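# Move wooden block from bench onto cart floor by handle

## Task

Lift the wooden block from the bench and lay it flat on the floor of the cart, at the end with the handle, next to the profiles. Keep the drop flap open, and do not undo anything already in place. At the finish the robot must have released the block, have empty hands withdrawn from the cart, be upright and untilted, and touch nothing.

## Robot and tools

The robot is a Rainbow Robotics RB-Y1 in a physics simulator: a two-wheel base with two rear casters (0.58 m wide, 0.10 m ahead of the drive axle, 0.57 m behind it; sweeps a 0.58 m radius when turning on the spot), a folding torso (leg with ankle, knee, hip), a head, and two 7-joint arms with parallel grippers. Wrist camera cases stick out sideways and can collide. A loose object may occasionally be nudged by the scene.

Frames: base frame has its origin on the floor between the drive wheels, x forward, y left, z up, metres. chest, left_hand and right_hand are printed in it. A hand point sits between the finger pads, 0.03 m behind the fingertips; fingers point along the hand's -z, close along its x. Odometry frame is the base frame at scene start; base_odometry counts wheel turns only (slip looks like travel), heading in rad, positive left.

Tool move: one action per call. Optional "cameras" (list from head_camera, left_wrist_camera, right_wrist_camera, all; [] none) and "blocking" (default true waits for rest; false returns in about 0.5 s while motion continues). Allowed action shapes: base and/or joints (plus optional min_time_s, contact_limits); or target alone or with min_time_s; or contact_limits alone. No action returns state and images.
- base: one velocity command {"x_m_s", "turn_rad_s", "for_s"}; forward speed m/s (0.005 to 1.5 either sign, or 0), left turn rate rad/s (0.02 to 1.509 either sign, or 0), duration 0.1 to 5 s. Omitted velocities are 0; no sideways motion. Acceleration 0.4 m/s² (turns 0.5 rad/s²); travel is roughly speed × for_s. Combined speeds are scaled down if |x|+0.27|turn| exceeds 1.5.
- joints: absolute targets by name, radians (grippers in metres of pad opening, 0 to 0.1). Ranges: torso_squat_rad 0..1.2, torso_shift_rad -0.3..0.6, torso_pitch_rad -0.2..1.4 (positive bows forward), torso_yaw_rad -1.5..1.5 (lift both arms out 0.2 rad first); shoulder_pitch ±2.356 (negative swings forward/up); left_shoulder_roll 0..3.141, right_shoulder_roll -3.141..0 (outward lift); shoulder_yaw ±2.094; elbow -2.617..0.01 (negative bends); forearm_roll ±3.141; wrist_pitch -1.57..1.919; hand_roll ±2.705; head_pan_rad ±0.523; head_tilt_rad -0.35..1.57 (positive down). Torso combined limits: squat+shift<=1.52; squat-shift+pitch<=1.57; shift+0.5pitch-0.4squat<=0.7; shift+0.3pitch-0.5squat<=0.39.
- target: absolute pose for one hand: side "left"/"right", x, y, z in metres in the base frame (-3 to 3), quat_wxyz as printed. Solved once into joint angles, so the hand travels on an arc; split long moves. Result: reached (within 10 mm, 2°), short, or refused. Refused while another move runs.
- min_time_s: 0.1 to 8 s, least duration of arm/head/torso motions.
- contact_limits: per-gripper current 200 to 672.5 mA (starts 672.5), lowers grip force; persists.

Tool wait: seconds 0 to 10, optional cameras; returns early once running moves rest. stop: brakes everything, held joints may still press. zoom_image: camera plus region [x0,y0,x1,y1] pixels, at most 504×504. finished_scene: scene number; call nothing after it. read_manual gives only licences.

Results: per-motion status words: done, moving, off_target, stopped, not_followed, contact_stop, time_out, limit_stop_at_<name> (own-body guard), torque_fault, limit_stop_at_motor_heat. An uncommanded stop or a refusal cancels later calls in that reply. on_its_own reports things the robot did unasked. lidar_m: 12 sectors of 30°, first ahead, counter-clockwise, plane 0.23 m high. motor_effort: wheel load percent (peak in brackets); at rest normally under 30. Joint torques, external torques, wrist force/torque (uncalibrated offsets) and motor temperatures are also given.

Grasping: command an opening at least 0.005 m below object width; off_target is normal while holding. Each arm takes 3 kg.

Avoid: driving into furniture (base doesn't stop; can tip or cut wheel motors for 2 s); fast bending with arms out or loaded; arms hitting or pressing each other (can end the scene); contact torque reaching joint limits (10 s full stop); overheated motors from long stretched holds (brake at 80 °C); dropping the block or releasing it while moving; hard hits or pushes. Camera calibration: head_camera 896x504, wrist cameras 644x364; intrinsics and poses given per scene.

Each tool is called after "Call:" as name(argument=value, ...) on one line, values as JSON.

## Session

Call:
move(joints={"head_tilt_rad":0.7,"head_pan_rad":0.52}, cameras=["head_camera"])

Call:
move(joints={"head_tilt_rad":0.8,"head_pan_rad":-0.2}, cameras=["head_camera"])

Scene clock: 1.00 s.
Joint torques (N m): left_arm=[-1.56 -0.75 0.68 -0.48 -0.13 -0.55 -0.13] | right_arm=[-3.64 -0.59 -0.78 -1.42 0.04 -0.56 0]
External joint torques (N m): left_arm=[-0.17 -0.9 0.67 0.08 -0.14 -0.13 -0.12] | right_arm=[-0.04 0.53 -0.73 0.22 -0.02 0.03 -0.02]
Motor temperatures (°C): left_arm=[30 28 31 35 34 32 37] | right_arm=[34 30 31 30 35 37 34]
Wrist force (N): left_arm=[-0.1 1.3 -7.8] | right_arm=[-2.6 0.9 -4.7]
Wrist torque (N m): left_arm=[-0.30 0.15 0.11] | right_arm=[-0.08 -0.10 -0.10]
Wrist force, peak (N): left_arm=[0.1 1.6 -7.9] | right_arm=[-2.9 0.8 -5.4]
move: done
base_odometry: x=+0.000 y=+0.000 heading=+0.000
lidar_m: 0.74 1.04 1.57 4.56 1.51 1.06 1.01 1.09 1.44 3.61 1.10 0.79
base_status: not commanded
joint_positions: torso_squat_rad=+0.350 torso_shift_rad=+0.000 torso_pitch_rad=+0.000 torso_yaw_rad=+0.000 left_shoulder_pitch_rad=+0.037 left_shoulder_roll_rad=+0.004 left_shoulder_yaw_rad=-0.043 left_elbow_rad=-0.196 left_forearm_roll_rad=-0.014 left_wrist_pitch_rad=+0.002 left_hand_roll_rad=+0.027 left_gripper_m=+0.099 right_shoulder_pitch_rad=-0.040 right_shoulder_roll_rad=-0.021 right_shoulder_yaw_rad=-0.018 right_elbow_rad=-0.235 right_forearm_roll_rad=+0.049 right_wrist_pitch_rad=-0.014 right_hand_roll_rad=+0.035 right_gripper_m=+0.099 head_pan_rad=+0.520 head_tilt_rad=+0.700
joint_status: all done
wheel_motors_off: 0
motor_effort: left_wheel=+0(1) right_wheel=+0(2)
chest: x=-0.2280 y=+0.0001 z=+1.2475 quat_wxyz=(+1.000, +0.000, +0.000, +0.000) (m; base frame)
left_hand: x=-0.1598 y=+0.2200 z=+0.5653 quat_wxyz=(+0.997, +0.000, -0.079, -0.009) (m; base frame)
right_hand: x=-0.0823 y=-0.2360 z=+0.5770 quat_wxyz=(+0.989, -0.016, -0.142, +0.041) (m; base frame)
pictures: head_camera
camera_calibration:
head_camera: T_world_to_cam=[[0.495501, -0.868036, -0.0315014, 0.146866], [-0.53321, -0.275343, -0.799921, 1.09974], [0.685686, 0.413159, -0.599278, 0.953793], [0, 0, 0, 1]] pos_world=[-0.14038, 0.0362237, 1.45592]

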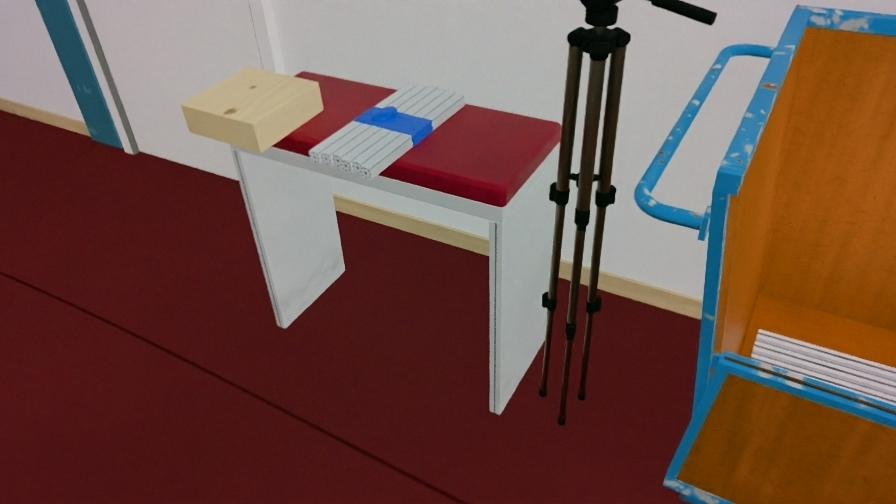

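Scene clock: 2.13 s.
Joint torques (N m): left_arm=[-1.92 -0.78 0.76 -0.46 -0.13 -0.71 -0.03] | right_arm=[-3.36 -0.19 -0.68 -1.44 -0.07 -0.5 -0.09]
External joint torques (N m): left_arm=[-0.54 -0.92 0.75 0.1 -0.13 -0.28 -0.02] | right_arm=[0.24 0.93 -0.63 0.19 -0.13 0.1 -0.11]
Wrist force (N): left_arm=[-0.3 1.2 -7.5] | right_arm=[-2.4 1.3 -5.1]
Wrist torque (N m): left_arm=[-0.27 0.08 0.10] | right_arm=[-0.12 -0.06 -0.10]
Wrist force, peak (N): left_arm=[-0.7 1.3 -8.3] | right_arm=[-2.9 1.1 -5.3]
move: done
base_odometry: x=+0.000 y=+0.000 heading=+0.000
lidar_m: 0.75 1.03 1.56 4.58 1.52 1.08 1.02 1.07 1.44 3.61 1.10 0.79
base_status: not commanded
joint_positions: torso_squat_rad=+0.350 torso_shift_rad=+0.000 torso_pitch_rad=+0.000 torso_yaw_rad=+0.000 left_shoulder_pitch_rad=+0.037 left_shoulder_roll_rad=+0.004 left_shoulder_yaw_rad=-0.043 left_elbow_rad=-0.196 left_forearm_roll_rad=-0.014 left_wrist_pitch_rad=+0.002 left_hand_roll_rad=+0.027 left_gripper_m=+0.099 right_shoulder_pitch_rad=-0.040 right_shoulder_roll_rad=-0.021 right_shoulder_yaw_rad=-0.018 right_elbow_rad=-0.235 right_forearm_roll_rad=+0.049 right_wrist_pitch_rad=-0.014 right_hand_roll_rad=+0.035 right_gripper_m=+0.099 head_pan_rad=-0.200 head_tilt_rad=+0.800
joint_status: all done
wheel_motors_off: 0
motor_effort: left_wheel=+0(1) right_wheel=+0(2)
chest: x=-0.2280 y=+0.0001 z=+1.2475 quat_wxyz=(+1.000, +0.000, +0.000, +0.000) (m; base frame)
left_hand: x=-0.1598 y=+0.2200 z=+0.5653 quat_wxyz=(+0.997, +0.000, -0.079, -0.009) (m; base frame)
right_hand: x=-0.0823 y=-0.2360 z=+0.5770 quat_wxyz=(+0.989, -0.016, -0.142, +0.041) (m; base frame)
pictures: head_camera
camera_calibration:
head_camera: T_world_to_cam=[[-0.202914, -0.9787, -0.0311759, 0.00246783], [-0.657705, 0.159811, -0.736128, 0.981684], [0.725431, -0.128866, -0.676124, 1.0733], [0, 0, 0, 1]] pos_world=[-0.132445, -0.0161566, 1.44841]

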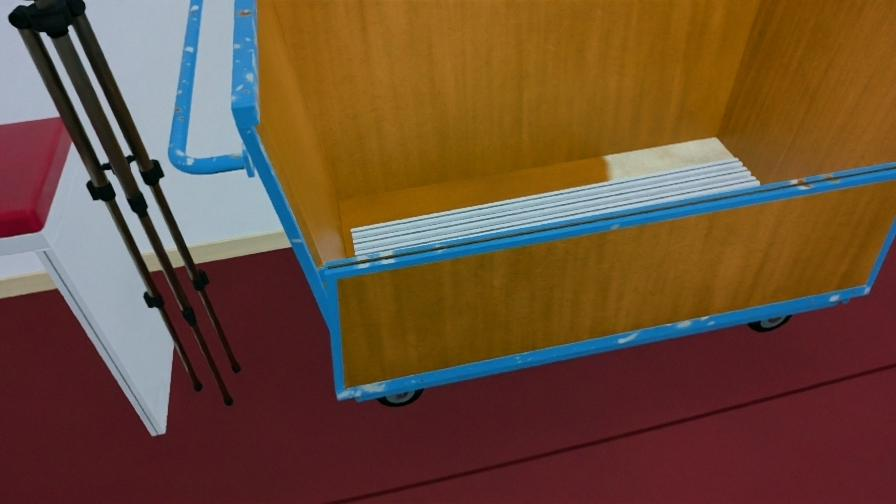

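Call:
move(base={"turn_rad_s":0.8,"for_s":1.967}, joints={"torso_squat_rad":0.8,"torso_pitch_rad":0.3,"head_tilt_rad":0.6,"head_pan_rad":0.0,"right_shoulder_pitch_rad":-0.093,"right_shoulder_roll_rad":0.0,"right_shoulder_yaw_rad":0.027,"right_elbow_rad":-1.537,"right_forearm_roll_rad":-0.179,"right_wrist_pitch_rad":-0.252,"right_hand_roll_rad":0.186,"left_shoulder_roll_rad":0.6,"left_elbow_rad":-1.6,"left_shoulder_pitch_rad":0.5}, min_time_s=2.5)

Call:
move(base={"x_m_s":0.6,"for_s":2.4})

Call:
move(base={"turn_rad_s":-0.8,"for_s":1.967}, cameras=["head_camera"])

Scene clock: 16.23 s.
Joint torques (N m): left_arm=[4.23 7.43 6.64 -5.66 0.02 -1.4 -0.08] | right_arm=[-7.53 2.1 0.71 -10.7 -0.02 -1.96 0.23]
External joint torques (N m): left_arm=[-0.64 -1.47 1.01 -0.41 -0.04 -0.21 -0.06] | right_arm=[-0.68 2.19 0.66 -1.06 -0.34 -0.07 0.18]
Wrist force (N): left_arm=[-3.0 -1.9 -5.7] | right_arm=[-7.3 0.5 0.8]
Wrist torque (N m): left_arm=[-0.08 0.00 0.11] | right_arm=[-0.10 -0.40 -0.21]
Wrist force, peak (N): left_arm=[0.5 0.9 -8.5] | right_arm=[-7.6 0.8 0.7]
move: done
base_odometry: x=+0.000 y=+0.000 heading=+1.573
lidar_m: 4.39 1.50 1.07 1.02 1.05 1.44 3.78 1.09 0.80 0.76 1.03 1.57
base_status: done (sent for 1.97 of 1.97 s)
joint_positions: torso_squat_rad=+0.800 torso_shift_rad=+0.000 torso_pitch_rad=+0.300 torso_yaw_rad=+0.000 left_shoulder_pitch_rad=+0.500 left_shoulder_roll_rad=+0.600 left_shoulder_yaw_rad=-0.043 left_elbow_rad=-1.600 left_forearm_roll_rad=-0.014 left_wrist_pitch_rad=+0.002 left_hand_roll_rad=+0.027 left_gripper_m=+0.099 right_shoulder_pitch_rad=-0.093 right_shoulder_roll_rad=+0.000 right_shoulder_yaw_rad=+0.027 right_elbow_rad=-1.537 right_forearm_roll_rad=-0.179 right_wrist_pitch_rad=-0.252 right_hand_roll_rad=+0.186 right_gripper_m=+0.099 head_pan_rad=+0.000 head_tilt_rad=+0.600
joint_status: all done
wheel_motors_off: 0
motor_effort: left_wheel=+1(32) right_wheel=+19(50)
chest: x=-0.1366 y=+0.0001 z=+1.0638 quat_wxyz=(+0.989, +0.000, +0.149, +0.000) (m; base frame)
left_hand: x=+0.0541 y=+0.4399 z=+0.6127 quat_wxyz=(+0.892, +0.155, -0.359, -0.227) (m; base frame)
right_hand: x=+0.3299 y=-0.2001 z=+0.7718 quat_wxyz=(+0.707, +0.005, -0.708, +0.004) (m; base frame)
pictures: none

Scene clock: 20.27 s.
Joint torques (N m): left_arm=[4.61 7.4 6.53 -5.24 0.02 -1.52 0.04] | right_arm=[-6.35 1.81 0.37 -10.35 -0.06 -1.98 0.23]
External joint torques (N m): left_arm=[-0.26 -1.49 0.9 0.02 -0.04 -0.33 0.06] | right_arm=[0.49 1.9 0.32 -0.71 -0.39 -0.09 0.18]
Wrist force (N): left_arm=[-2.7 -1.3 -5.6] | right_arm=[-7.1 0.8 1.4]
Wrist torque (N m): left_arm=[-0.15 0.02 0.12] | right_arm=[-0.12 -0.42 -0.24]
Wrist force, peak (N): left_arm=[-3.5 -2.0 -6.4] | right_arm=[-7.7 1.0 1.7]
move: done
base_odometry: x=-0.004 y=+1.440 heading=+1.574
lidar_m: 4.15 1.55 1.10 1.05 1.09 1.47 3.86 1.57 1.27 0.92 1.55 2.07
base_status: done (sent for 2.4 of 2.4 s)
joint_positions: torso_squat_rad=+0.800 torso_shift_rad=+0.000 torso_pitch_rad=+0.300 torso_yaw_rad=+0.000 left_shoulder_pitch_rad=+0.500 left_shoulder_roll_rad=+0.600 left_shoulder_yaw_rad=-0.043 left_elbow_rad=-1.600 left_forearm_roll_rad=-0.014 left_wrist_pitch_rad=+0.002 left_hand_roll_rad=+0.027 left_gripper_m=+0.099 right_shoulder_pitch_rad=-0.093 right_shoulder_roll_rad=+0.000 right_shoulder_yaw_rad=+0.027 right_elbow_rad=-1.537 right_forearm_roll_rad=-0.179 right_wrist_pitch_rad=-0.252 right_hand_roll_rad=+0.186 right_gripper_m=+0.099 head_pan_rad=+0.000 head_tilt_rad=+0.600
joint_status: not commanded
wheel_motors_off: 0
motor_effort: left_wheel=+14(48) right_wheel=-12(53)
chest: x=-0.1365 y=+0.0001 z=+1.0638 quat_wxyz=(+0.989, +0.000, +0.149, +0.000) (m; base frame)
left_hand: x=+0.0542 y=+0.4399 z=+0.6127 quat_wxyz=(+0.892, +0.155, -0.359, -0.227) (m; base frame)
right_hand: x=+0.3300 y=-0.2000 z=+0.7719 quat_wxyz=(+0.707, +0.005, -0.708, +0.004) (m; base frame)
pictures: none

Scene clock: 24.17 s.
Joint torques (N m): left_arm=[4.37 7.59 6.44 -5.19 -0.08 -1.55 0] | right_arm=[-6.36 2.15 0.55 -10.36 -0.06 -2.02 0.22]
External joint torques (N m): left_arm=[-0.49 -1.3 0.81 0.07 -0.13 -0.36 0.03] | right_arm=[0.49 2.24 0.51 -0.72 -0.39 -0.13 0.17]
Wrist force (N): left_arm=[-2.4 -1.3 -5.5] | right_arm=[-7.6 0.8 0.9]
Wrist torque (N m): left_arm=[-0.12 0.06 0.15] | right_arm=[-0.10 -0.48 -0.23]
Wrist force, peak (N): left_arm=[-3.7 -1.5 -6.3] | right_arm=[-8.0 0.7 0.9]
move: done
base_odometry: x=-0.004 y=+1.440 heading=+0.001
lidar_m: 0.90 1.55 2.04 4.15 1.54 1.10 1.05 1.11 1.46 3.67 1.54 1.26
base_status: done (sent for 1.97 of 1.97 s)
joint_positions: torso_squat_rad=+0.800 torso_shift_rad=+0.000 torso_pitch_rad=+0.300 torso_yaw_rad=+0.000 left_shoulder_pitch_rad=+0.500 left_shoulder_roll_rad=+0.600 left_shoulder_yaw_rad=-0.043 left_elbow_rad=-1.600 left_forearm_roll_rad=-0.014 left_wrist_pitch_rad=+0.002 left_hand_roll_rad=+0.027 left_gripper_m=+0.099 right_shoulder_pitch_rad=-0.093 right_shoulder_roll_rad=+0.000 right_shoulder_yaw_rad=+0.027 right_elbow_rad=-1.537 right_forearm_roll_rad=-0.179 right_wrist_pitch_rad=-0.252 right_hand_roll_rad=+0.186 right_gripper_m=+0.099 head_pan_rad=+0.000 head_tilt_rad=+0.600
joint_status: not commanded
wheel_motors_off: 0
motor_effort: left_wheel=+20(40) right_wheel=+1(44)
chest: x=-0.1365 y=+0.0001 z=+1.0638 quat_wxyz=(+0.989, +0.000, +0.149, +0.000) (m; base frame)
left_hand: x=+0.0542 y=+0.4399 z=+0.6126 quat_wxyz=(+0.892, +0.155, -0.359, -0.227) (m; base frame)
right_hand: x=+0.3300 y=-0.2000 z=+0.7719 quat_wxyz=(+0.707, +0.005, -0.708, +0.004) (m; base frame)
pictures: head_camera
camera_calibration:
head_camera: T_world_to_cam=[[-0.00760543, -0.999502, -0.0306371, 0.036937], [-0.746574, 0.0260583, -0.664792, 0.839526], [0.665259, 0.0178168, -0.7464, 0.91446], [0, 0, 0, 1]] pos_world=[0.0186963, -0.00125083, 1.24179]

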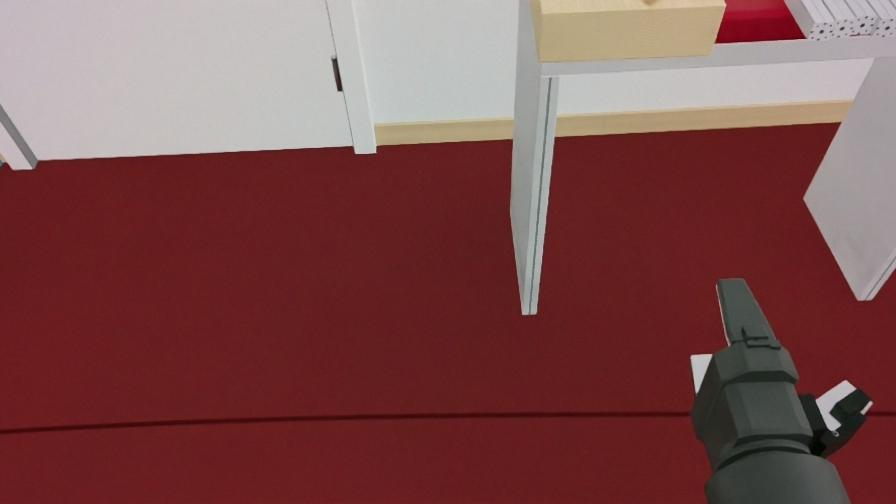

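Call:
move(base={"x_m_s":0.35,"for_s":1.2}, joints={"head_tilt_rad":0.75}, cameras=["head_camera","right_wrist_camera"])

Scene clock: 29.40 s.
Joint torques (N m): left_arm=[4.75 7.6 6.5 -5.15 0.03 -1.41 -0.05] | right_arm=[-6.99 1.91 0.44 -10.36 -0.03 -2.01 0.25]
External joint torques (N m): left_arm=[-0.11 -1.29 0.87 0.12 -0.03 -0.23 -0.03] | right_arm=[-0.14 2 0.39 -0.72 -0.36 -0.13 0.2]
Wrist force (N): left_arm=[-3.3 -1.0 -6.3] | right_arm=[-7.3 0.5 1.0]
Wrist torque (N m): left_arm=[-0.19 -0.07 0.10] | right_arm=[-0.13 -0.42 -0.27]
Wrist force, peak (N): left_arm=[-3.6 -1.3 -6.4] | right_arm=[-8.0 1.0 1.1]
move: done
base_odometry: x=+0.416 y=+1.440 heading=+0.000
lidar_m: 0.49 1.08 1.48 3.77 2.16 1.54 1.47 1.54 2.03 1.38 0.98 0.48
base_status: done (sent for 1.2 of 1.2 s)
joint_positions: torso_squat_rad=+0.800 torso_shift_rad=+0.000 torso_pitch_rad=+0.300 torso_yaw_rad=+0.000 left_shoulder_pitch_rad=+0.500 left_shoulder_roll_rad=+0.600 left_shoulder_yaw_rad=-0.043 left_elbow_rad=-1.600 left_forearm_roll_rad=-0.014 left_wrist_pitch_rad=+0.002 left_hand_roll_rad=+0.027 left_gripper_m=+0.099 right_shoulder_pitch_rad=-0.093 right_shoulder_roll_rad=+0.000 right_shoulder_yaw_rad=+0.027 right_elbow_rad=-1.537 right_forearm_roll_rad=-0.179 right_wrist_pitch_rad=-0.252 right_hand_roll_rad=+0.186 right_gripper_m=+0.099 head_pan_rad=+0.000 head_tilt_rad=+0.750
joint_status: all done
wheel_motors_off: 0
motor_effort: left_wheel=-7(50) right_wheel=+9(40)
chest: x=-0.1365 y=+0.0001 z=+1.0638 quat_wxyz=(+0.989, +0.000, +0.150, +0.000) (m; base frame)
left_hand: x=+0.0543 y=+0.4399 z=+0.6127 quat_wxyz=(+0.892, +0.155, -0.359, -0.227) (m; base frame)
right_hand: x=+0.3300 y=-0.2000 z=+0.7719 quat_wxyz=(+0.707, +0.005, -0.708, +0.004) (m; base frame)
pictures: head_camera, right_wrist_camera
camera_calibration:
head_camera: T_world_to_cam=[[-0.0120998, -0.999501, -0.0291618, 0.0348392], [-0.837498, 0.0260636, -0.545818, 0.685796], [0.546306, 0.0178186, -0.837396, 1.02131], [0, 0, 0, 1]] pos_world=[0.0168244, -0.00125081, 1.23058]
right_wrist_camera: T_world_to_cam=[[0.0279699, -0.0277854, -0.999223, 0.755227], [-0.517371, 0.854906, -0.0382544, 0.398316], [0.855304, 0.518039, 0.00953631, -0.113804], [0, 0, 0, 1]] pos_world=[0.28229, -0.260584, 0.770963]

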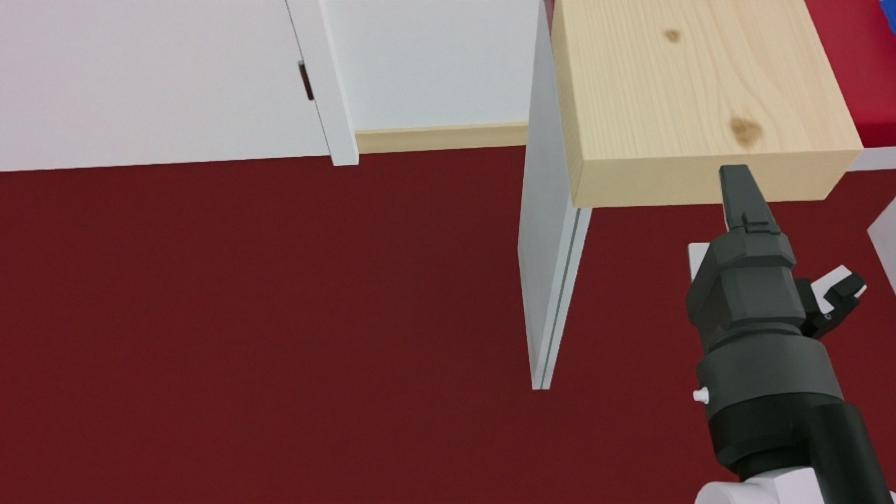

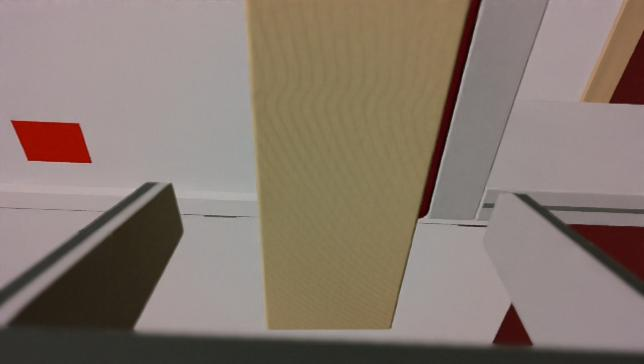

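Call:
move(base={"x_m_s":0.12,"for_s":0.767}, cameras=["head_camera"])

Call:
move(joints={"right_gripper_m":0.03})

Call:
move(target={"side":"right","x":0.33,"y":-0.2,"z":0.83,"quat_wxyz":[0.7071,0.0046,-0.7071,0.004]}, min_time_s=1.5, cameras=["head_camera"])

Scene clock: 33.00 s.
Joint torques (N m): left_arm=[4.42 7.71 6.5 -5.21 -0.09 -1.51 -0.19] | right_arm=[-6.49 2.2 0.23 -10.33 -0.02 -2.05 0.18]
External joint torques (N m): left_arm=[-0.44 -1.18 0.87 0.05 -0.14 -0.32 -0.16] | right_arm=[0.36 2.29 0.19 -0.69 -0.35 -0.17 0.13]
Wrist force (N): left_arm=[-3.1 -1.5 -6.2] | right_arm=[-7.7 0.9 1.3]
Wrist torque (N m): left_arm=[-0.11 -0.03 0.11] | right_arm=[-0.16 -0.49 -0.22]
Wrist force, peak (N): left_arm=[-3.0 -1.2 -6.8] | right_arm=[-8.0 0.4 0.9]
move: done
base_odometry: x=+0.508 y=+1.440 heading=-0.001
lidar_m: 0.41 0.98 1.35 3.47 2.31 1.64 1.56 1.63 2.16 1.36 0.94 0.39
base_status: done (sent for 0.77 of 0.77 s)
joint_positions: torso_squat_rad=+0.800 torso_shift_rad=+0.000 torso_pitch_rad=+0.300 torso_yaw_rad=+0.000 left_shoulder_pitch_rad=+0.500 left_shoulder_roll_rad=+0.600 left_shoulder_yaw_rad=-0.043 left_elbow_rad=-1.600 left_forearm_roll_rad=-0.014 left_wrist_pitch_rad=+0.002 left_hand_roll_rad=+0.027 left_gripper_m=+0.099 right_shoulder_pitch_rad=-0.093 right_shoulder_roll_rad=+0.000 right_shoulder_yaw_rad=+0.027 right_elbow_rad=-1.537 right_forearm_roll_rad=-0.179 right_wrist_pitch_rad=-0.252 right_hand_roll_rad=+0.186 right_gripper_m=+0.099 head_pan_rad=+0.000 head_tilt_rad=+0.750
joint_status: not commanded
wheel_motors_off: 0
motor_effort: left_wheel=-10(25) right_wheel=+8(34)
chest: x=-0.1365 y=+0.0001 z=+1.0638 quat_wxyz=(+0.989, +0.000, +0.149, +0.000) (m; base frame)
left_hand: x=+0.0542 y=+0.4399 z=+0.6127 quat_wxyz=(+0.892, +0.155, -0.359, -0.227) (m; base frame)
right_hand: x=+0.3300 y=-0.2000 z=+0.7719 quat_wxyz=(+0.707, +0.005, -0.708, +0.004) (m; base frame)
pictures: head_camera
camera_calibration:
head_camera: T_world_to_cam=[[-0.0120963, -0.999502, -0.0291596, 0.0348394], [-0.837498, 0.0260595, -0.545819, 0.68585], [0.546306, 0.0178187, -0.837396, 1.0214], [0, 0, 0, 1]] pos_world=[0.0168244, -0.00125083, 1.23068]

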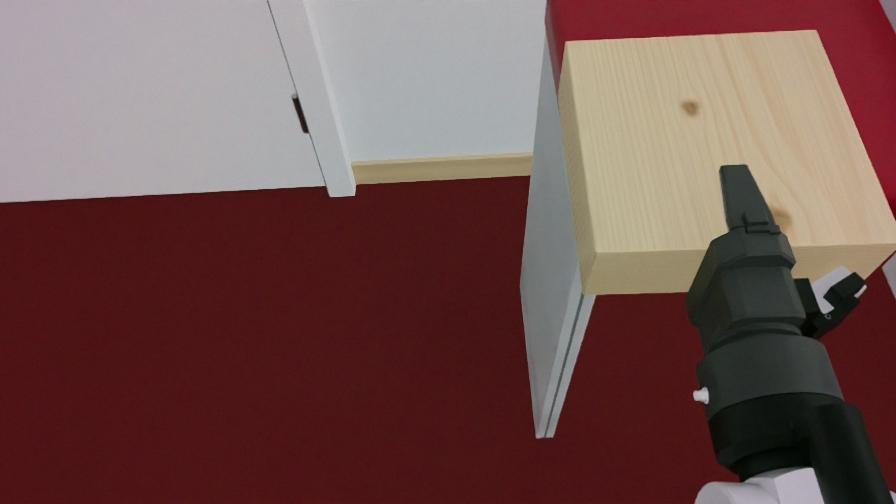

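Scene clock: 34.30 s.
Joint torques (N m): left_arm=[4.67 7.52 6.3 -5.25 -0.05 -1.46 -0.1] | right_arm=[-7.56 2.33 0.57 -12.42 0.22 -2.78 0.29]
External joint torques (N m): left_arm=[-0.2 -1.37 0.66 0.01 -0.11 -0.27 -0.07] | right_arm=[-0.72 2.42 0.52 -2.78 -0.11 -0.9 0.24]
Wrist force (N): left_arm=[-2.6 -1.9 -5.7] | right_arm=[-14.6 0.8 -0.9]
Wrist torque (N m): left_arm=[-0.05 0.05 0.09] | right_arm=[-0.07 -1.04 -0.46]
Wrist force, peak (N): left_arm=[-3.5 -1.5 -6.3] | right_arm=[-15.1 0.4 0.3]
move: off_target
base_odometry: x=+0.508 y=+1.440 heading=-0.001
lidar_m: 0.42 0.98 1.34 3.46 2.32 1.65 1.56 1.63 2.18 1.36 0.94 0.39
base_status: not commanded
joint_positions: torso_squat_rad=+0.800 torso_shift_rad=+0.000 torso_pitch_rad=+0.300 torso_yaw_rad=+0.000 left_shoulder_pitch_rad=+0.500 left_shoulder_roll_rad=+0.600 left_shoulder_yaw_rad=-0.043 left_elbow_rad=-1.600 left_forearm_roll_rad=-0.014 left_wrist_pitch_rad=+0.002 left_hand_roll_rad=+0.027 left_gripper_m=+0.099 right_shoulder_pitch_rad=-0.093 right_shoulder_roll_rad=+0.000 right_shoulder_yaw_rad=+0.027 right_elbow_rad=-1.536 right_forearm_roll_rad=-0.179 right_wrist_pitch_rad=-0.252 right_hand_roll_rad=+0.186 right_gripper_m=+0.075 head_pan_rad=+0.000 head_tilt_rad=+0.750
joint_status: right_gripper_m off_target (ended at +0.075, target +0.030)
wheel_motors_off: 0
motor_effort: left_wheel=-9(10) right_wheel=+10(11)
chest: x=-0.1365 y=+0.0001 z=+1.0638 quat_wxyz=(+0.989, +0.000, +0.150, +0.000) (m; base frame)
left_hand: x=+0.0542 y=+0.4399 z=+0.6126 quat_wxyz=(+0.892, +0.155, -0.359, -0.227) (m; base frame)
right_hand: x=+0.3299 y=-0.2001 z=+0.7715 quat_wxyz=(+0.707, +0.005, -0.707, +0.004) (m; base frame)
pictures: none

Scene clock: 36.13 s.
Joint torques (N m): left_arm=[4.75 7.43 6.41 -5.31 0.08 -1.41 -0.04] | right_arm=[-16.24 2.06 0.58 -24.88 0.07 -8.14 0.21]
External joint torques (N m): left_arm=[-0.13 -1.46 0.77 -0.06 0.02 -0.22 -0.01] | right_arm=[-9.86 2.11 0.57 -14.71 -0.2 -6.43 0.16]
Wrist force (N): left_arm=[-3.6 -1.1 -5.5] | right_arm=[-28.9 1.4 -0.1]
Wrist torque (N m): left_arm=[-0.19 -0.08 0.15] | right_arm=[-0.11 1.56 -0.27]
Wrist force, peak (N): left_arm=[-3.0 -2.2 -6.4] | right_arm=[-31.5 1.6 0.2]
move: done
base_odometry: x=+0.508 y=+1.440 heading=+0.000
lidar_m: 0.41 0.97 1.36 3.47 2.32 1.63 1.56 1.63 2.17 1.35 0.95 0.40
base_status: not commanded
joint_positions: torso_squat_rad=+0.800 torso_shift_rad=+0.000 torso_pitch_rad=+0.301 torso_yaw_rad=+0.000 left_shoulder_pitch_rad=+0.500 left_shoulder_roll_rad=+0.600 left_shoulder_yaw_rad=-0.043 left_elbow_rad=-1.600 left_forearm_roll_rad=-0.014 left_wrist_pitch_rad=+0.002 left_hand_roll_rad=+0.027 left_gripper_m=+0.099 right_shoulder_pitch_rad=-0.034 right_shoulder_roll_rad=+0.000 right_shoulder_yaw_rad=+0.034 right_elbow_rad=-1.806 right_forearm_roll_rad=-0.461 right_wrist_pitch_rad=-0.037 right_hand_roll_rad=+0.472 right_gripper_m=+0.074 head_pan_rad=+0.000 head_tilt_rad=+0.750
joint_status: all done
wheel_motors_off: 0
motor_effort: left_wheel=-9(10) right_wheel=+8(11)
chest: x=-0.1363 y=+0.0000 z=+1.0638 quat_wxyz=(+0.989, +0.000, +0.150, +0.000) (m; base frame)
left_hand: x=+0.0542 y=+0.4399 z=+0.6126 quat_wxyz=(+0.892, +0.155, -0.358, -0.227) (m; base frame)
right_hand: x=+0.3293 y=-0.2007 z=+0.8265 quat_wxyz=(+0.707, +0.010, -0.707, +0.009) (m; base frame)
right_hand_status: reached (checked arc, planned for 1.5 s): 4 mm and 0.9 deg off.
pictures: head_camera
camera_calibration:
head_camera: T_world_to_cam=[[-0.0120601, -0.9995, -0.0292376, 0.0348336], [-0.837818, 0.0260612, -0.545328, 0.685482], [0.545817, 0.017919, -0.837713, 1.02141], [0, 0, 0, 1]] pos_world=[0.0172247, -0.00135107, 1.23048]

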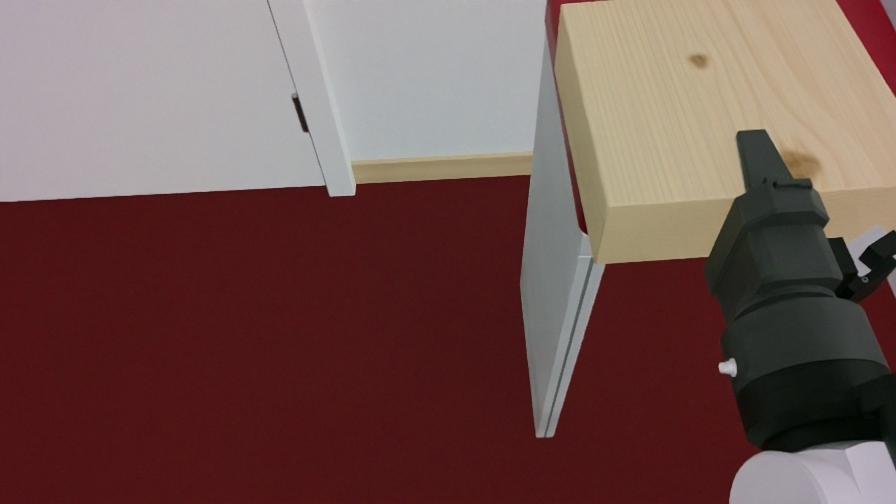

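Call:
move(base={"x_m_s":-0.35,"for_s":1.55})

Call:
move(base={"turn_rad_s":-0.7,"for_s":2.25}, joints={"right_shoulder_pitch_rad":-1.346,"right_shoulder_roll_rad":-0.496,"right_shoulder_yaw_rad":1.823,"right_elbow_rad":-0.267,"right_forearm_roll_rad":-0.596,"right_wrist_pitch_rad":-1.395,"right_hand_roll_rad":-0.96}, min_time_s=3)

Call:
move(base={"x_m_s":0.4,"for_s":4.05})

Call:
move(base={"turn_rad_s":0.7,"for_s":2.25}, joints={"torso_squat_rad":0.65,"torso_shift_rad":0.38,"torso_pitch_rad":0.7,"torso_yaw_rad":0.5,"left_shoulder_pitch_rad":0.8,"right_shoulder_pitch_rad":-1.213,"right_shoulder_roll_rad":-1.917,"right_shoulder_yaw_rad":1.766,"right_elbow_rad":-2.349,"right_forearm_roll_rad":-0.879,"right_wrist_pitch_rad":-0.705,"right_hand_roll_rad":0.254,"head_tilt_rad":0.15,"head_pan_rad":-0.5}, min_time_s=3.2, cameras=["head_camera"])

Scene clock: 45.60 s.
Joint torques (N m): left_arm=[4.08 7.53 6.42 -5.2 0.06 -1.5 -0.08] | right_arm=[-17.54 1.65 -0.15 -24.44 0.03 -8.1 0.21]
External joint torques (N m): left_arm=[-0.8 -1.36 0.79 0.05 0.01 -0.32 -0.06] | right_arm=[-11.17 1.7 -0.17 -14.28 -0.24 -6.39 0.16]
Wrist force (N): left_arm=[-3.2 -1.3 -6.0] | right_arm=[-28.2 1.2 0.2]
Wrist torque (N m): left_arm=[-0.18 -0.06 0.12] | right_arm=[-0.19 1.47 -0.26]
Wrist force, peak (N): left_arm=[-2.8 -1.4 -6.9] | right_arm=[-30.2 0.5 0.2]
move: done
base_odometry: x=-0.040 y=+1.441 heading=-0.002
lidar_m: 0.93 1.59 2.10 4.16 1.51 1.06 1.01 1.06 1.42 3.52 1.45 1.28
base_status: done (sent for 1.57 of 1.57 s)
joint_positions: torso_squat_rad=+0.800 torso_shift_rad=+0.000 torso_pitch_rad=+0.301 torso_yaw_rad=+0.000 left_shoulder_pitch_rad=+0.500 left_shoulder_roll_rad=+0.600 left_shoulder_yaw_rad=-0.043 left_elbow_rad=-1.600 left_forearm_roll_rad=-0.014 left_wrist_pitch_rad=+0.002 left_hand_roll_rad=+0.027 left_gripper_m=+0.099 right_shoulder_pitch_rad=-0.034 right_shoulder_roll_rad=+0.000 right_shoulder_yaw_rad=+0.034 right_elbow_rad=-1.806 right_forearm_roll_rad=-0.461 right_wrist_pitch_rad=-0.037 right_hand_roll_rad=+0.472 right_gripper_m=+0.074 head_pan_rad=+0.000 head_tilt_rad=+0.750
joint_status: not commanded
wheel_motors_off: 0
motor_effort: left_wheel=-13(28) right_wheel=+13(50)
chest: x=-0.1362 y=+0.0000 z=+1.0638 quat_wxyz=(+0.989, +0.000, +0.150, +0.000) (m; base frame)
left_hand: x=+0.0542 y=+0.4399 z=+0.6125 quat_wxyz=(+0.892, +0.155, -0.358, -0.227) (m; base frame)
right_hand: x=+0.3292 y=-0.2007 z=+0.8263 quat_wxyz=(+0.707, +0.010, -0.707, +0.009) (m; base frame)
pictures: none

Scene clock: 49.60 s.
Joint torques (N m): left_arm=[4.17 7.78 6.48 -5.06 0.01 -1.49 -0.06] | right_arm=[-34.11 -8.26 -8.95 3.97 -7.37 -5.17 -0.11]
External joint torques (N m): left_arm=[-0.72 -1.1 0.85 0.2 -0.05 -0.3 -0.04] | right_arm=[-12.27 0.36 -5.33 0.2 -5.83 -4.07 -0.16]
Wrist force (N): left_arm=[-2.7 -1.7 -6.2] | right_arm=[-28.9 0.6 -2.0]
Wrist torque (N m): left_arm=[-0.07 -0.01 0.11] | right_arm=[-0.06 1.53 -0.06]
Wrist force, peak (N): left_arm=[-3.4 -1.8 -6.7] | right_arm=[-31.0 -2.6 0.2]
move: done
base_odometry: x=-0.040 y=+1.441 heading=-1.588
lidar_m: 3.23 1.57 1.28 0.94 1.57 2.04 4.15 1.57 1.08 1.02 1.04 1.37
base_status: done (sent for 2.27 of 2.27 s)
joint_positions: torso_squat_rad=+0.800 torso_shift_rad=+0.000 torso_pitch_rad=+0.301 torso_yaw_rad=+0.000 left_shoulder_pitch_rad=+0.500 left_shoulder_roll_rad=+0.600 left_shoulder_yaw_rad=-0.043 left_elbow_rad=-1.600 left_forearm_roll_rad=-0.014 left_wrist_pitch_rad=+0.002 left_hand_roll_rad=+0.027 left_gripper_m=+0.099 right_shoulder_pitch_rad=-1.343 right_shoulder_roll_rad=-0.496 right_shoulder_yaw_rad=+1.824 right_elbow_rad=-0.267 right_forearm_roll_rad=-0.595 right_wrist_pitch_rad=-1.394 right_hand_roll_rad=-0.960 right_gripper_m=+0.074 head_pan_rad=+0.000 head_tilt_rad=+0.750
joint_status: all done
wheel_motors_off: 0
motor_effort: left_wheel=+16(51) right_wheel=+1(47)
chest: x=-0.1362 y=+0.0001 z=+1.0638 quat_wxyz=(+0.989, +0.000, +0.150, +0.000) (m; base frame)
left_hand: x=+0.0542 y=+0.4399 z=+0.6124 quat_wxyz=(+0.892, +0.155, -0.358, -0.227) (m; base frame)
right_hand: x=+0.3778 y=-0.0510 z=+0.8464 quat_wxyz=(+0.558, +0.441, -0.510, +0.484) (m; base frame)
pictures: none

Scene clock: 54.97 s.
Joint torques (N m): left_arm=[4.96 7.37 6.47 -5.13 -0.06 -1.43 -0.03] | right_arm=[-33.56 -8.77 -9.03 4.27 -7.18 -5.08 0.04]
External joint torques (N m): left_arm=[0.07 -1.51 0.84 0.12 -0.12 -0.25 0] | right_arm=[-11.73 -0.15 -5.41 0.51 -5.64 -3.98 -0.01]
Wrist force (N): left_arm=[-3.3 -1.5 -6.2] | right_arm=[-28.3 0.9 -2.1]
Wrist torque (N m): left_arm=[-0.12 -0.10 0.09] | right_arm=[-0.05 1.50 -0.05]
Wrist force, peak (N): left_arm=[-3.3 -1.7 -6.6] | right_arm=[-30.6 -2.0 -2.4]
move: done
base_odometry: x=-0.068 y=-0.186 heading=-1.588
lidar_m: 2.92 1.29 0.91 0.86 0.88 1.78 4.67 1.40 1.00 0.92 0.92 1.25
base_status: done (sent for 4.07 of 4.07 s)
joint_positions: torso_squat_rad=+0.800 torso_shift_rad=+0.000 torso_pitch_rad=+0.301 torso_yaw_rad=+0.000 left_shoulder_pitch_rad=+0.500 left_shoulder_roll_rad=+0.600 left_shoulder_yaw_rad=-0.043 left_elbow_rad=-1.600 left_forearm_roll_rad=-0.014 left_wrist_pitch_rad=+0.002 left_hand_roll_rad=+0.027 left_gripper_m=+0.099 right_shoulder_pitch_rad=-1.343 right_shoulder_roll_rad=-0.496 right_shoulder_yaw_rad=+1.824 right_elbow_rad=-0.267 right_forearm_roll_rad=-0.595 right_wrist_pitch_rad=-1.394 right_hand_roll_rad=-0.960 right_gripper_m=+0.074 head_pan_rad=+0.000 head_tilt_rad=+0.750
joint_status: not commanded
wheel_motors_off: 0
motor_effort: left_wheel=+0(50) right_wheel=+1(37)
chest: x=-0.1361 y=+0.0001 z=+1.0638 quat_wxyz=(+0.989, +0.000, +0.150, +0.000) (m; base frame)
left_hand: x=+0.0543 y=+0.4399 z=+0.6124 quat_wxyz=(+0.892, +0.155, -0.358, -0.227) (m; base frame)
right_hand: x=+0.3778 y=-0.0510 z=+0.8463 quat_wxyz=(+0.558, +0.441, -0.510, +0.484) (m; base frame)
pictures: none

Scene clock: 58.97 s.
Joint torques (N m): left_arm=[14.61 8.55 7.38 2 0.04 -0.21 0.02] | right_arm=[-9 -8.35 -11.21 -15.71 1.44 -8.79 0.04]
External joint torques (N m): left_arm=[-0.65 -1.8 1.02 -0.02 -0.01 -0.32 0.01] | right_arm=[-4.25 1.13 -6.37 -9.65 0.93 -6.93 -0.01]
Wrist force (N): left_arm=[1.5 -2.3 -6.5] | right_arm=[-28.5 0.3 0.4]
Wrist torque (N m): left_arm=[-0.08 0.21 0.14] | right_arm=[-0.09 1.60 -0.26]
Wrist force, peak (N): left_arm=[1.8 -2.2 -7.5] | right_arm=[-30.3 -0.3 0.1]
move: done
base_odometry: x=-0.068 y=-0.186 heading=-0.002
lidar_m: 0.84 0.88 1.78 4.15 1.36 0.96 0.91 0.96 1.28 3.20 1.27 0.90
base_status: done (sent for 2.27 of 2.27 s)
joint_positions: torso_squat_rad=+0.650 torso_shift_rad=+0.380 torso_pitch_rad=+0.701 torso_yaw_rad=+0.500 left_shoulder_pitch_rad=+0.800 left_shoulder_roll_rad=+0.600 left_shoulder_yaw_rad=-0.043 left_elbow_rad=-1.600 left_forearm_roll_rad=-0.014 left_wrist_pitch_rad=+0.002 left_hand_roll_rad=+0.027 left_gripper_m=+0.099 right_shoulder_pitch_rad=-1.212 right_shoulder_roll_rad=-1.917 right_shoulder_yaw_rad=+1.768 right_elbow_rad=-2.347 right_forearm_roll_rad=-0.879 right_wrist_pitch_rad=-0.703 right_hand_roll_rad=+0.254 right_gripper_m=+0.074 head_pan_rad=-0.500 head_tilt_rad=+0.150
joint_status: all done
wheel_motors_off: 0
motor_effort: left_wheel=-6(42) right_wheel=+16(43)
chest: x=+0.1785 y=+0.0001 z=+1.0344 quat_wxyz=(+0.910, +0.085, +0.333, +0.232) (m; base frame)
left_hand: x=-0.1735 y=+0.4807 z=+0.7542 quat_wxyz=(+0.963, +0.263, +0.032, -0.048) (m; base frame)
right_hand: x=+0.4500 y=-0.0012 z=+0.8064 quat_wxyz=(+0.501, +0.501, -0.495, +0.503) (m; base frame)
pictures: head_camera
camera_calibration:
head_camera: T_world_to_cam=[[-0.00601917, -0.999504, -0.0309102, 0.0479607], [-0.713003, 0.0259627, -0.70068, 1.10431], [0.701135, 0.0178216, -0.712806, 0.556467], [0, 0, 0, 1]] pos_world=[0.397506, 0.00934888, 1.1719]

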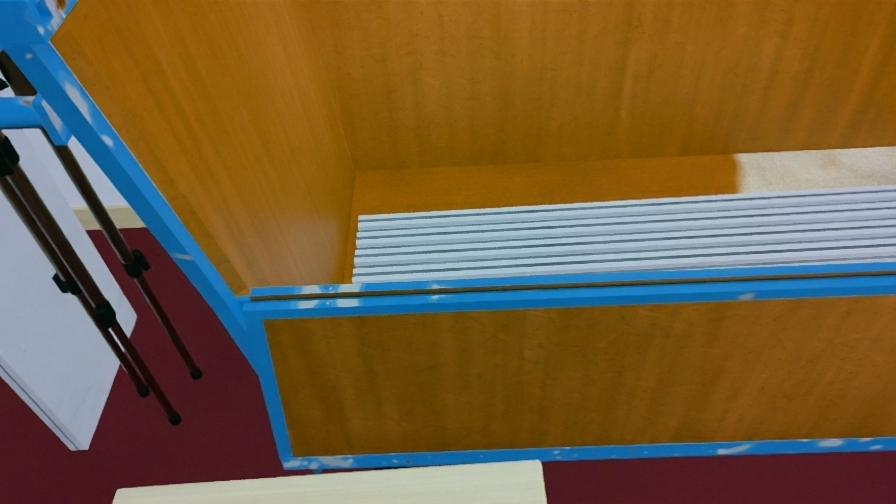

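Call:
move(base={"x_m_s":0.3,"for_s":2.0}, joints={"head_tilt_rad":0.95,"right_shoulder_pitch_rad":-1.293,"right_shoulder_roll_rad":-1.894,"right_shoulder_yaw_rad":1.687,"right_elbow_rad":-2.234,"right_forearm_roll_rad":-0.834,"right_wrist_pitch_rad":-0.676,"right_hand_roll_rad":0.045}, cameras=["head_camera"])

Call:
move(joints={"torso_squat_rad":0.75,"torso_pitch_rad":0.85})

Call:
move(target={"side":"right","x":0.49,"y":0.01,"z":0.75,"quat_wxyz":[0.5,0.5,-0.5,0.5]}, cameras=["head_camera"])

Scene clock: 63.87 s.
Joint torques (N m): left_arm=[14.3 8.75 7.58 2.21 0.08 -0.14 0.05] | right_arm=[-13.56 -6.24 -12.71 -13.54 0.42 -9.01 0.22]
External joint torques (N m): left_arm=[-0.96 -1.6 1.23 0.19 0.02 -0.25 0.03] | right_arm=[-7.15 3.12 -6.4 -8.52 0.18 -7.1 0.17]
Wrist force (N): left_arm=[1.9 -1.9 -7.5] | right_arm=[-27.4 1.1 0.3]
Wrist torque (N m): left_arm=[-0.11 0.29 0.02] | right_arm=[-0.04 1.62 -0.01]
Wrist force, peak (N): left_arm=[0.3 -2.8 -7.8] | right_arm=[-32.2 -1.1 1.5]
move: done
base_odometry: x=+0.532 y=-0.187 heading=-0.002
lidar_m: 0.25 0.26 0.37 1.54 2.24 1.59 1.51 1.57 2.08 4.74 0.39 0.27
base_status: done (sent for 2 of 2 s)
joint_positions: torso_squat_rad=+0.650 torso_shift_rad=+0.380 torso_pitch_rad=+0.701 torso_yaw_rad=+0.500 left_shoulder_pitch_rad=+0.800 left_shoulder_roll_rad=+0.600 left_shoulder_yaw_rad=-0.043 left_elbow_rad=-1.600 left_forearm_roll_rad=-0.014 left_wrist_pitch_rad=+0.002 left_hand_roll_rad=+0.027 left_gripper_m=+0.099 right_shoulder_pitch_rad=-1.291 right_shoulder_roll_rad=-1.895 right_shoulder_yaw_rad=+1.689 right_elbow_rad=-2.232 right_forearm_roll_rad=-0.834 right_wrist_pitch_rad=-0.674 right_hand_roll_rad=+0.045 right_gripper_m=+0.074 head_pan_rad=-0.500 head_tilt_rad=+0.950
joint_status: all done
wheel_motors_off: 0
motor_effort: left_wheel=-4(25) right_wheel=+1(49)
chest: x=+0.1785 y=+0.0001 z=+1.0344 quat_wxyz=(+0.910, +0.085, +0.333, +0.232) (m; base frame)
left_hand: x=-0.1735 y=+0.4807 z=+0.7542 quat_wxyz=(+0.963, +0.263, +0.032, -0.048) (m; base frame)
right_hand: x=+0.5003 y=+0.0081 z=+0.8061 quat_wxyz=(+0.505, +0.496, -0.498, +0.501) (m; base frame)
pictures: head_camera
camera_calibration:
head_camera: T_world_to_cam=[[-0.0264615, -0.999503, -0.0171137, 0.0383502], [-0.999391, 0.026061, 0.0232159, 0.34613], [-0.0227584, 0.0177176, -0.999584, 1.12663], [0, 0, 0, 1]] pos_world=[0.372574, 0.00934943, 1.11879]

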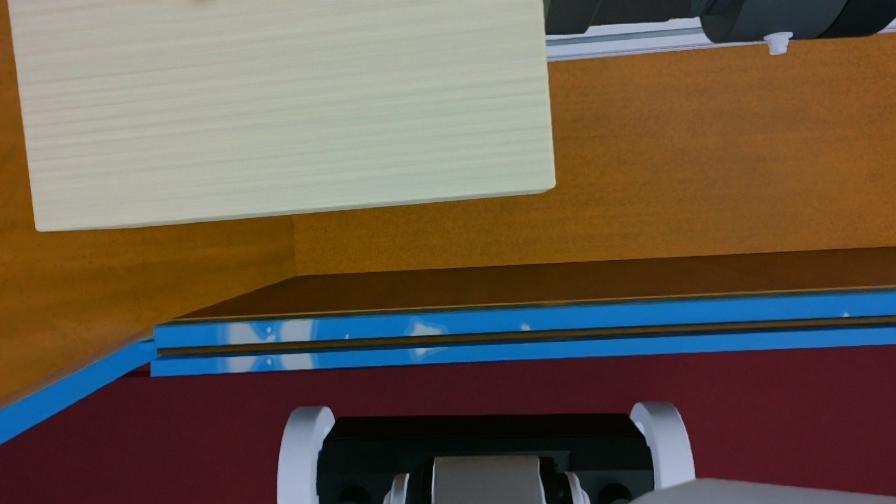

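Scene clock: 65.20 s.
Joint torques (N m): left_arm=[15.75 8.34 7.02 3.68 -0.08 0.11 -0.04] | right_arm=[-12.54 -6.43 -12.07 -15.77 0.87 -9.04 0.18]
External joint torques (N m): left_arm=[-1.01 -1.59 0.97 0.1 -0.12 -0.3 -0.06] | right_arm=[-7.17 2.94 -6.76 -9.77 0.44 -7.15 0.13]
Wrist force (N): left_arm=[2.4 -2.1 -6.3] | right_arm=[-28.4 -3.5 -0.2]
Wrist torque (N m): left_arm=[-0.08 0.30 0.07] | right_arm=[-0.38 1.58 -0.02]
Wrist force, peak (N): left_arm=[3.0 -1.8 -7.3] | right_arm=[-30.5 -3.4 0.0]
move: done
base_odometry: x=+0.532 y=-0.187 heading=-0.002
lidar_m: 0.25 0.26 0.34 1.53 2.25 1.59 1.51 1.58 2.09 4.75 0.37 0.27
base_status: not commanded
joint_positions: torso_squat_rad=+0.750 torso_shift_rad=+0.380 torso_pitch_rad=+0.851 torso_yaw_rad=+0.500 left_shoulder_pitch_rad=+0.800 left_shoulder_roll_rad=+0.600 left_shoulder_yaw_rad=-0.043 left_elbow_rad=-1.600 left_forearm_roll_rad=-0.014 left_wrist_pitch_rad=+0.002 left_hand_roll_rad=+0.027 left_gripper_m=+0.099 right_shoulder_pitch_rad=-1.291 right_shoulder_roll_rad=-1.895 right_shoulder_yaw_rad=+1.689 right_elbow_rad=-2.232 right_forearm_roll_rad=-0.834 right_wrist_pitch_rad=-0.674 right_hand_roll_rad=+0.045 right_gripper_m=+0.074 head_pan_rad=-0.500 head_tilt_rad=+0.950
joint_status: all done
wheel_motors_off: 0
motor_effort: left_wheel=-3(4) right_wheel=+3(5)
chest: x=+0.1948 y=+0.0001 z=+0.9601 quat_wxyz=(+0.883, +0.102, +0.400, +0.225) (m; base frame)
left_hand: x=-0.1951 y=+0.4807 z=+0.7356 quat_wxyz=(+0.958, +0.259, +0.104, -0.068) (m; base frame)
right_hand: x=+0.4790 y=+0.0081 z=+0.6862 quat_wxyz=(+0.541, +0.532, -0.459, +0.462) (m; base frame)
pictures: none

Scene clock: 66.17 s.
Joint torques (N m): left_arm=[15.77 8.56 7.11 3.64 0.01 0.09 0.07] | right_arm=[-11.47 -6.18 -11.48 -14.56 0.23 -9.1 -0.13]
External joint torques (N m): left_arm=[-0.98 -1.37 1.06 0.05 -0.03 -0.32 0.05] | right_arm=[-6.55 2.88 -5.49 -8.89 -0.04 -7.18 -0.18]
Wrist force (N): left_arm=[2.8 -2.1 -6.5] | right_arm=[-28.7 0.7 0.7]
Wrist torque (N m): left_arm=[-0.07 0.34 0.04] | right_arm=[-0.07 1.52 -0.20]
Wrist force, peak (N): left_arm=[2.3 -1.9 -7.6] | right_arm=[-35.8 1.1 1.2]
move: done
base_odometry: x=+0.532 y=-0.187 heading=-0.002
lidar_m: 0.24 0.27 0.36 1.54 2.24 1.59 1.51 1.58 2.09 4.75 0.39 0.27
base_status: not commanded
joint_positions: torso_squat_rad=+0.750 torso_shift_rad=+0.380 torso_pitch_rad=+0.851 torso_yaw_rad=+0.500 left_shoulder_pitch_rad=+0.800 left_shoulder_roll_rad=+0.600 left_shoulder_yaw_rad=-0.043 left_elbow_rad=-1.600 left_forearm_roll_rad=-0.014 left_wrist_pitch_rad=+0.002 left_hand_roll_rad=+0.027 left_gripper_m=+0.099 right_shoulder_pitch_rad=-1.376 right_shoulder_roll_rad=-2.054 right_shoulder_yaw_rad=+1.600 right_elbow_rad=-2.409 right_forearm_roll_rad=-0.825 right_wrist_pitch_rad=-0.570 right_hand_roll_rad=+0.056 right_gripper_m=+0.074 head_pan_rad=-0.500 head_tilt_rad=+0.950
joint_status: all done
wheel_motors_off: 0
motor_effort: left_wheel=-3(4) right_wheel=+2(5)
chest: x=+0.1948 y=+0.0001 z=+0.9601 quat_wxyz=(+0.883, +0.102, +0.400, +0.225) (m; base frame)
left_hand: x=-0.1951 y=+0.4807 z=+0.7356 quat_wxyz=(+0.958, +0.259, +0.104, -0.068) (m; base frame)
right_hand: x=+0.4900 y=+0.0094 z=+0.7482 quat_wxyz=(+0.502, +0.499, -0.500, +0.500) (m; base frame)
right_hand_status: reached (checked arc, planned for 0.5 s): 2 mm and 0.3 deg off.
pictures: head_camera
camera_calibration:
head_camera: T_world_to_cam=[[-0.0287199, -0.999503, -0.012972, 0.0339737], [-0.984719, 0.0260602, 0.172192, 0.218243], [-0.171768, 0.0177191, -0.984978, 1.06777], [0, 0, 0, 1]] pos_world=[0.399293, 0.00934943, 1.01459]

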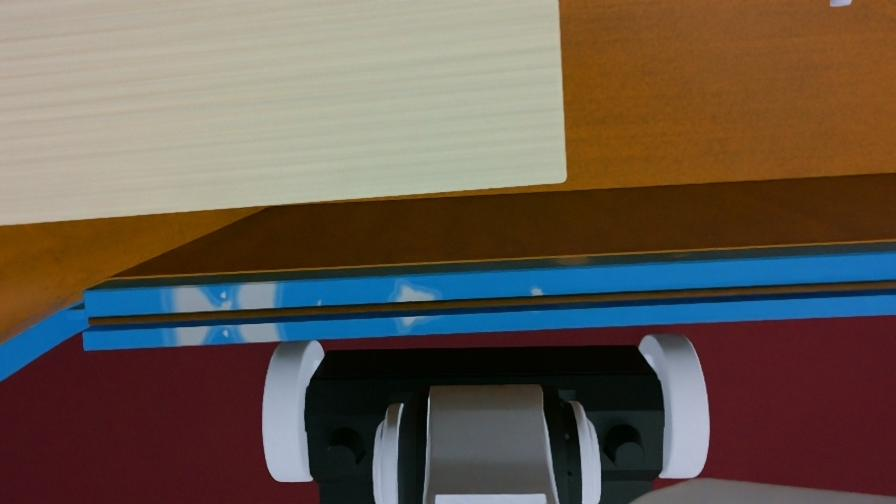

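Call:
move(base={"x_m_s":0.1,"for_s":0.25}, joints={"torso_squat_rad":0.88,"torso_pitch_rad":1.02,"head_tilt_rad":0.6})

Call:
move(target={"side":"right","x":0.445,"y":-0.005,"z":0.50,"quat_wxyz":[0.5,0.5,-0.5,0.5]}, min_time_s=1.8, cameras=["head_camera"])

Scene clock: 69.70 s.
Joint torques (N m): left_arm=[16.54 7.55 6.27 5.21 -0.08 0.42 0.03] | right_arm=[-10.45 -6.31 -10.54 -17.15 0.95 -8.96 0.05]
External joint torques (N m): left_arm=[-1.45 -1.64 0.72 -0.05 -0.11 -0.31 0] | right_arm=[-6.39 2.9 -5.6 -10.39 0.5 -7.09 0]
Wrist force (N): left_arm=[4.0 -1.7 -6.7] | right_arm=[-28.1 -4.0 0.6]
Wrist torque (N m): left_arm=[-0.13 0.44 0.02] | right_arm=[-0.44 1.60 -0.18]
Wrist force, peak (N): left_arm=[3.9 -2.9 -7.1] | right_arm=[-30.2 -2.8 0.2]
move: done
base_odometry: x=+0.558 y=-0.187 heading=-0.002
lidar_m: 0.22 0.24 0.34 1.53 2.28 1.60 1.53 1.61 2.13 4.62 0.35 0.25
base_status: done (sent for 0.27 of 0.27 s)
joint_positions: torso_squat_rad=+0.880 torso_shift_rad=+0.380 torso_pitch_rad=+1.021 torso_yaw_rad=+0.500 left_shoulder_pitch_rad=+0.800 left_shoulder_roll_rad=+0.600 left_shoulder_yaw_rad=-0.043 left_elbow_rad=-1.600 left_forearm_roll_rad=-0.014 left_wrist_pitch_rad=+0.002 left_hand_roll_rad=+0.027 left_gripper_m=+0.099 right_shoulder_pitch_rad=-1.376 right_shoulder_roll_rad=-2.054 right_shoulder_yaw_rad=+1.600 right_elbow_rad=-2.409 right_forearm_roll_rad=-0.825 right_wrist_pitch_rad=-0.570 right_hand_roll_rad=+0.056 right_gripper_m=+0.074 head_pan_rad=-0.500 head_tilt_rad=+0.600
joint_status: all done
wheel_motors_off: 0
motor_effort: left_wheel=-3(24) right_wheel=+4(27)
chest: x=+0.2014 y=+0.0001 z=+0.8564 quat_wxyz=(+0.845, +0.121, +0.473, +0.216) (m; base frame)
left_hand: x=-0.2209 y=+0.4807 z=+0.7011 quat_wxyz=(+0.946, +0.252, +0.185, -0.090) (m; base frame)
right_hand: x=+0.4566 y=+0.0093 z=+0.5973 quat_wxyz=(+0.543, +0.539, -0.455, +0.456) (m; base frame)
pictures: none

Scene clock: 71.83 s.
Joint torques (N m): left_arm=[16.63 7.82 6.39 5.3 0.01 0.39 0.05] | right_arm=[-8.85 -4.28 -7.68 -15.66 1.74 -8.87 0.16]
External joint torques (N m): left_arm=[-1.36 -1.36 0.85 0.04 -0.03 -0.33 0.02] | right_arm=[-4.55 5.21 -3.79 -9.49 1.21 -7.02 0.11]
Wrist force (N): left_arm=[3.5 -2.4 -6.5] | right_arm=[-28.0 0.9 0.8]
Wrist torque (N m): left_arm=[-0.05 0.36 0.06] | right_arm=[-0.23 1.64 -0.17]
Wrist force, peak (N): left_arm=[3.4 -1.5 -7.5] | right_arm=[-29.5 -2.1 0.6]
move: done
base_odometry: x=+0.558 y=-0.187 heading=-0.002
lidar_m: 0.22 0.24 0.32 1.52 2.28 1.62 1.53 1.61 2.12 4.64 0.34 0.24
base_status: not commanded
joint_positions: torso_squat_rad=+0.880 torso_shift_rad=+0.380 torso_pitch_rad=+1.021 torso_yaw_rad=+0.500 left_shoulder_pitch_rad=+0.800 left_shoulder_roll_rad=+0.600 left_shoulder_yaw_rad=-0.043 left_elbow_rad=-1.600 left_forearm_roll_rad=-0.014 left_wrist_pitch_rad=+0.002 left_hand_roll_rad=+0.027 left_gripper_m=+0.099 right_shoulder_pitch_rad=-1.279 right_shoulder_roll_rad=-1.821 right_shoulder_yaw_rad=+1.718 right_elbow_rad=-2.030 right_forearm_roll_rad=-0.744 right_wrist_pitch_rad=-0.799 right_hand_roll_rad=+0.269 right_gripper_m=+0.074 head_pan_rad=-0.500 head_tilt_rad=+0.600
joint_status: all done
wheel_motors_off: 0
motor_effort: left_wheel=-3(4) right_wheel=+3(5)
chest: x=+0.2014 y=+0.0001 z=+0.8564 quat_wxyz=(+0.845, +0.121, +0.473, +0.216) (m; base frame)
left_hand: x=-0.2209 y=+0.4807 z=+0.7011 quat_wxyz=(+0.946, +0.252, +0.185, -0.090) (m; base frame)
right_hand: x=+0.4450 y=-0.0061 z=+0.4984 quat_wxyz=(+0.502, +0.498, -0.498, +0.502) (m; base frame)
right_hand_status: reached (checked arc, planned for 1.8 s): 2 mm and 0.4 deg off.
pictures: head_camera
camera_calibration:
head_camera: T_world_to_cam=[[-0.0259347, -0.999503, -0.0178974, 0.0365298], [-0.999638, 0.0260581, -0.00669836, 0.439658], [0.00716141, 0.0177172, -0.999817, 0.886461], [0, 0, 0, 1]] pos_world=[0.434098, 0.00934942, 0.889898]

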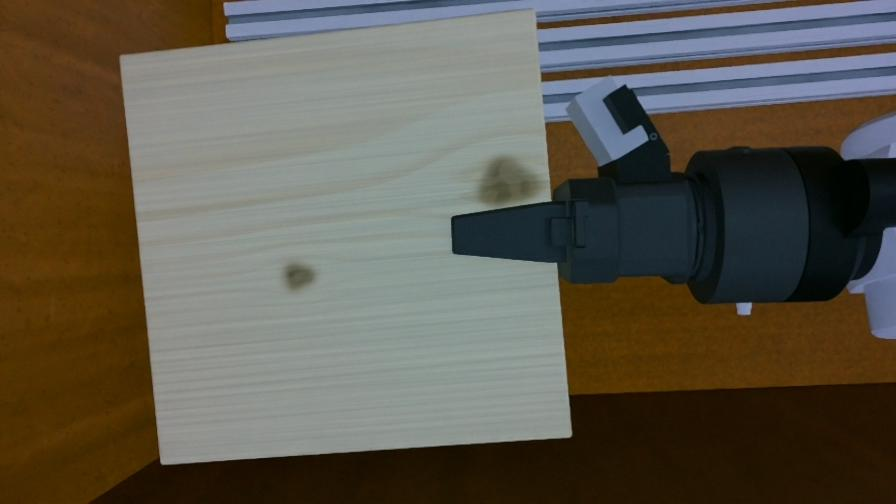

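Call:
move(target={"side":"right","x":0.423,"y":-0.022,"z":0.38,"quat_wxyz":[0.5443,0.4545,-0.4731,0.5229]}, min_time_s=2, cameras=["head_camera"])

Scene clock: 78.60 s.
Joint torques (N m): left_arm=[16.62 7.47 6.49 5.2 -0.01 0.52 0.04] | right_arm=[-1.98 -5.17 -0.85 -9.27 0.78 -3.19 -1.22]
External joint torques (N m): left_arm=[-1.36 -1.72 0.95 -0.05 -0.05 -0.21 0.02] | right_arm=[1.72 3.76 1.53 -4.22 0.11 -1.41 -1.27]
Wrist force (N): left_arm=[3.6 -1.6 -6.2] | right_arm=[-16.2 -1.7 -1.8]
Wrist torque (N m): left_arm=[-0.12 0.34 0.04] | right_arm=[-0.72 -0.89 1.13]
Wrist force, peak (N): left_arm=[3.8 -1.6 -7.4] | right_arm=[-29.3 0.7 -1.7]
move: done
base_odometry: x=+0.558 y=-0.187 heading=-0.002
lidar_m: 0.23 0.24 0.33 1.53 2.28 1.62 1.54 1.60 2.15 4.63 0.35 0.23
base_status: not commanded
joint_positions: torso_squat_rad=+0.880 torso_shift_rad=+0.380 torso_pitch_rad=+1.021 torso_yaw_rad=+0.500 left_shoulder_pitch_rad=+0.800 left_shoulder_roll_rad=+0.600 left_shoulder_yaw_rad=-0.043 left_elbow_rad=-1.600 left_forearm_roll_rad=-0.014 left_wrist_pitch_rad=+0.002 left_hand_roll_rad=+0.027 left_gripper_m=+0.099 right_shoulder_pitch_rad=-1.161 right_shoulder_roll_rad=-1.571 right_shoulder_yaw_rad=+1.789 right_elbow_rad=-1.640 right_forearm_roll_rad=-0.851 right_wrist_pitch_rad=-0.909 right_hand_roll_rad=+0.381 right_gripper_m=+0.074 head_pan_rad=-0.500 head_tilt_rad=+0.600
joint_status: all done
wheel_motors_off: 0
motor_effort: left_wheel=-4(5) right_wheel=+4(5)
chest: x=+0.2013 y=+0.0001 z=+0.8565 quat_wxyz=(+0.845, +0.121, +0.473, +0.216) (m; base frame)
left_hand: x=-0.2209 y=+0.4807 z=+0.7010 quat_wxyz=(+0.946, +0.252, +0.185, -0.090) (m; base frame)
right_hand: x=+0.4234 y=-0.0224 z=+0.3805 quat_wxyz=(+0.545, +0.452, -0.472, +0.525) (m; base frame)
right_hand_status: reached (checked arc, planned for 2.0 s): 1 mm and 0.4 deg off.
pictures: head_camera
camera_calibration:
head_camera: T_world_to_cam=[[-0.0259292, -0.999503, -0.0179105, 0.0365392], [-0.999634, 0.0260616, -0.00719833, 0.439902], [0.00766153, 0.0177173, -0.999814, 0.88654], [0, 0, 0, 1]] pos_world=[0.433897, 0.00934944, 0.890196]

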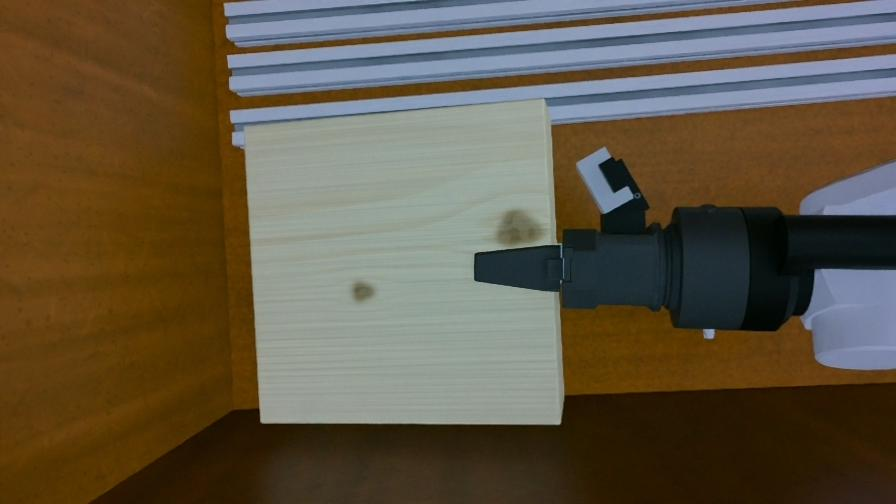

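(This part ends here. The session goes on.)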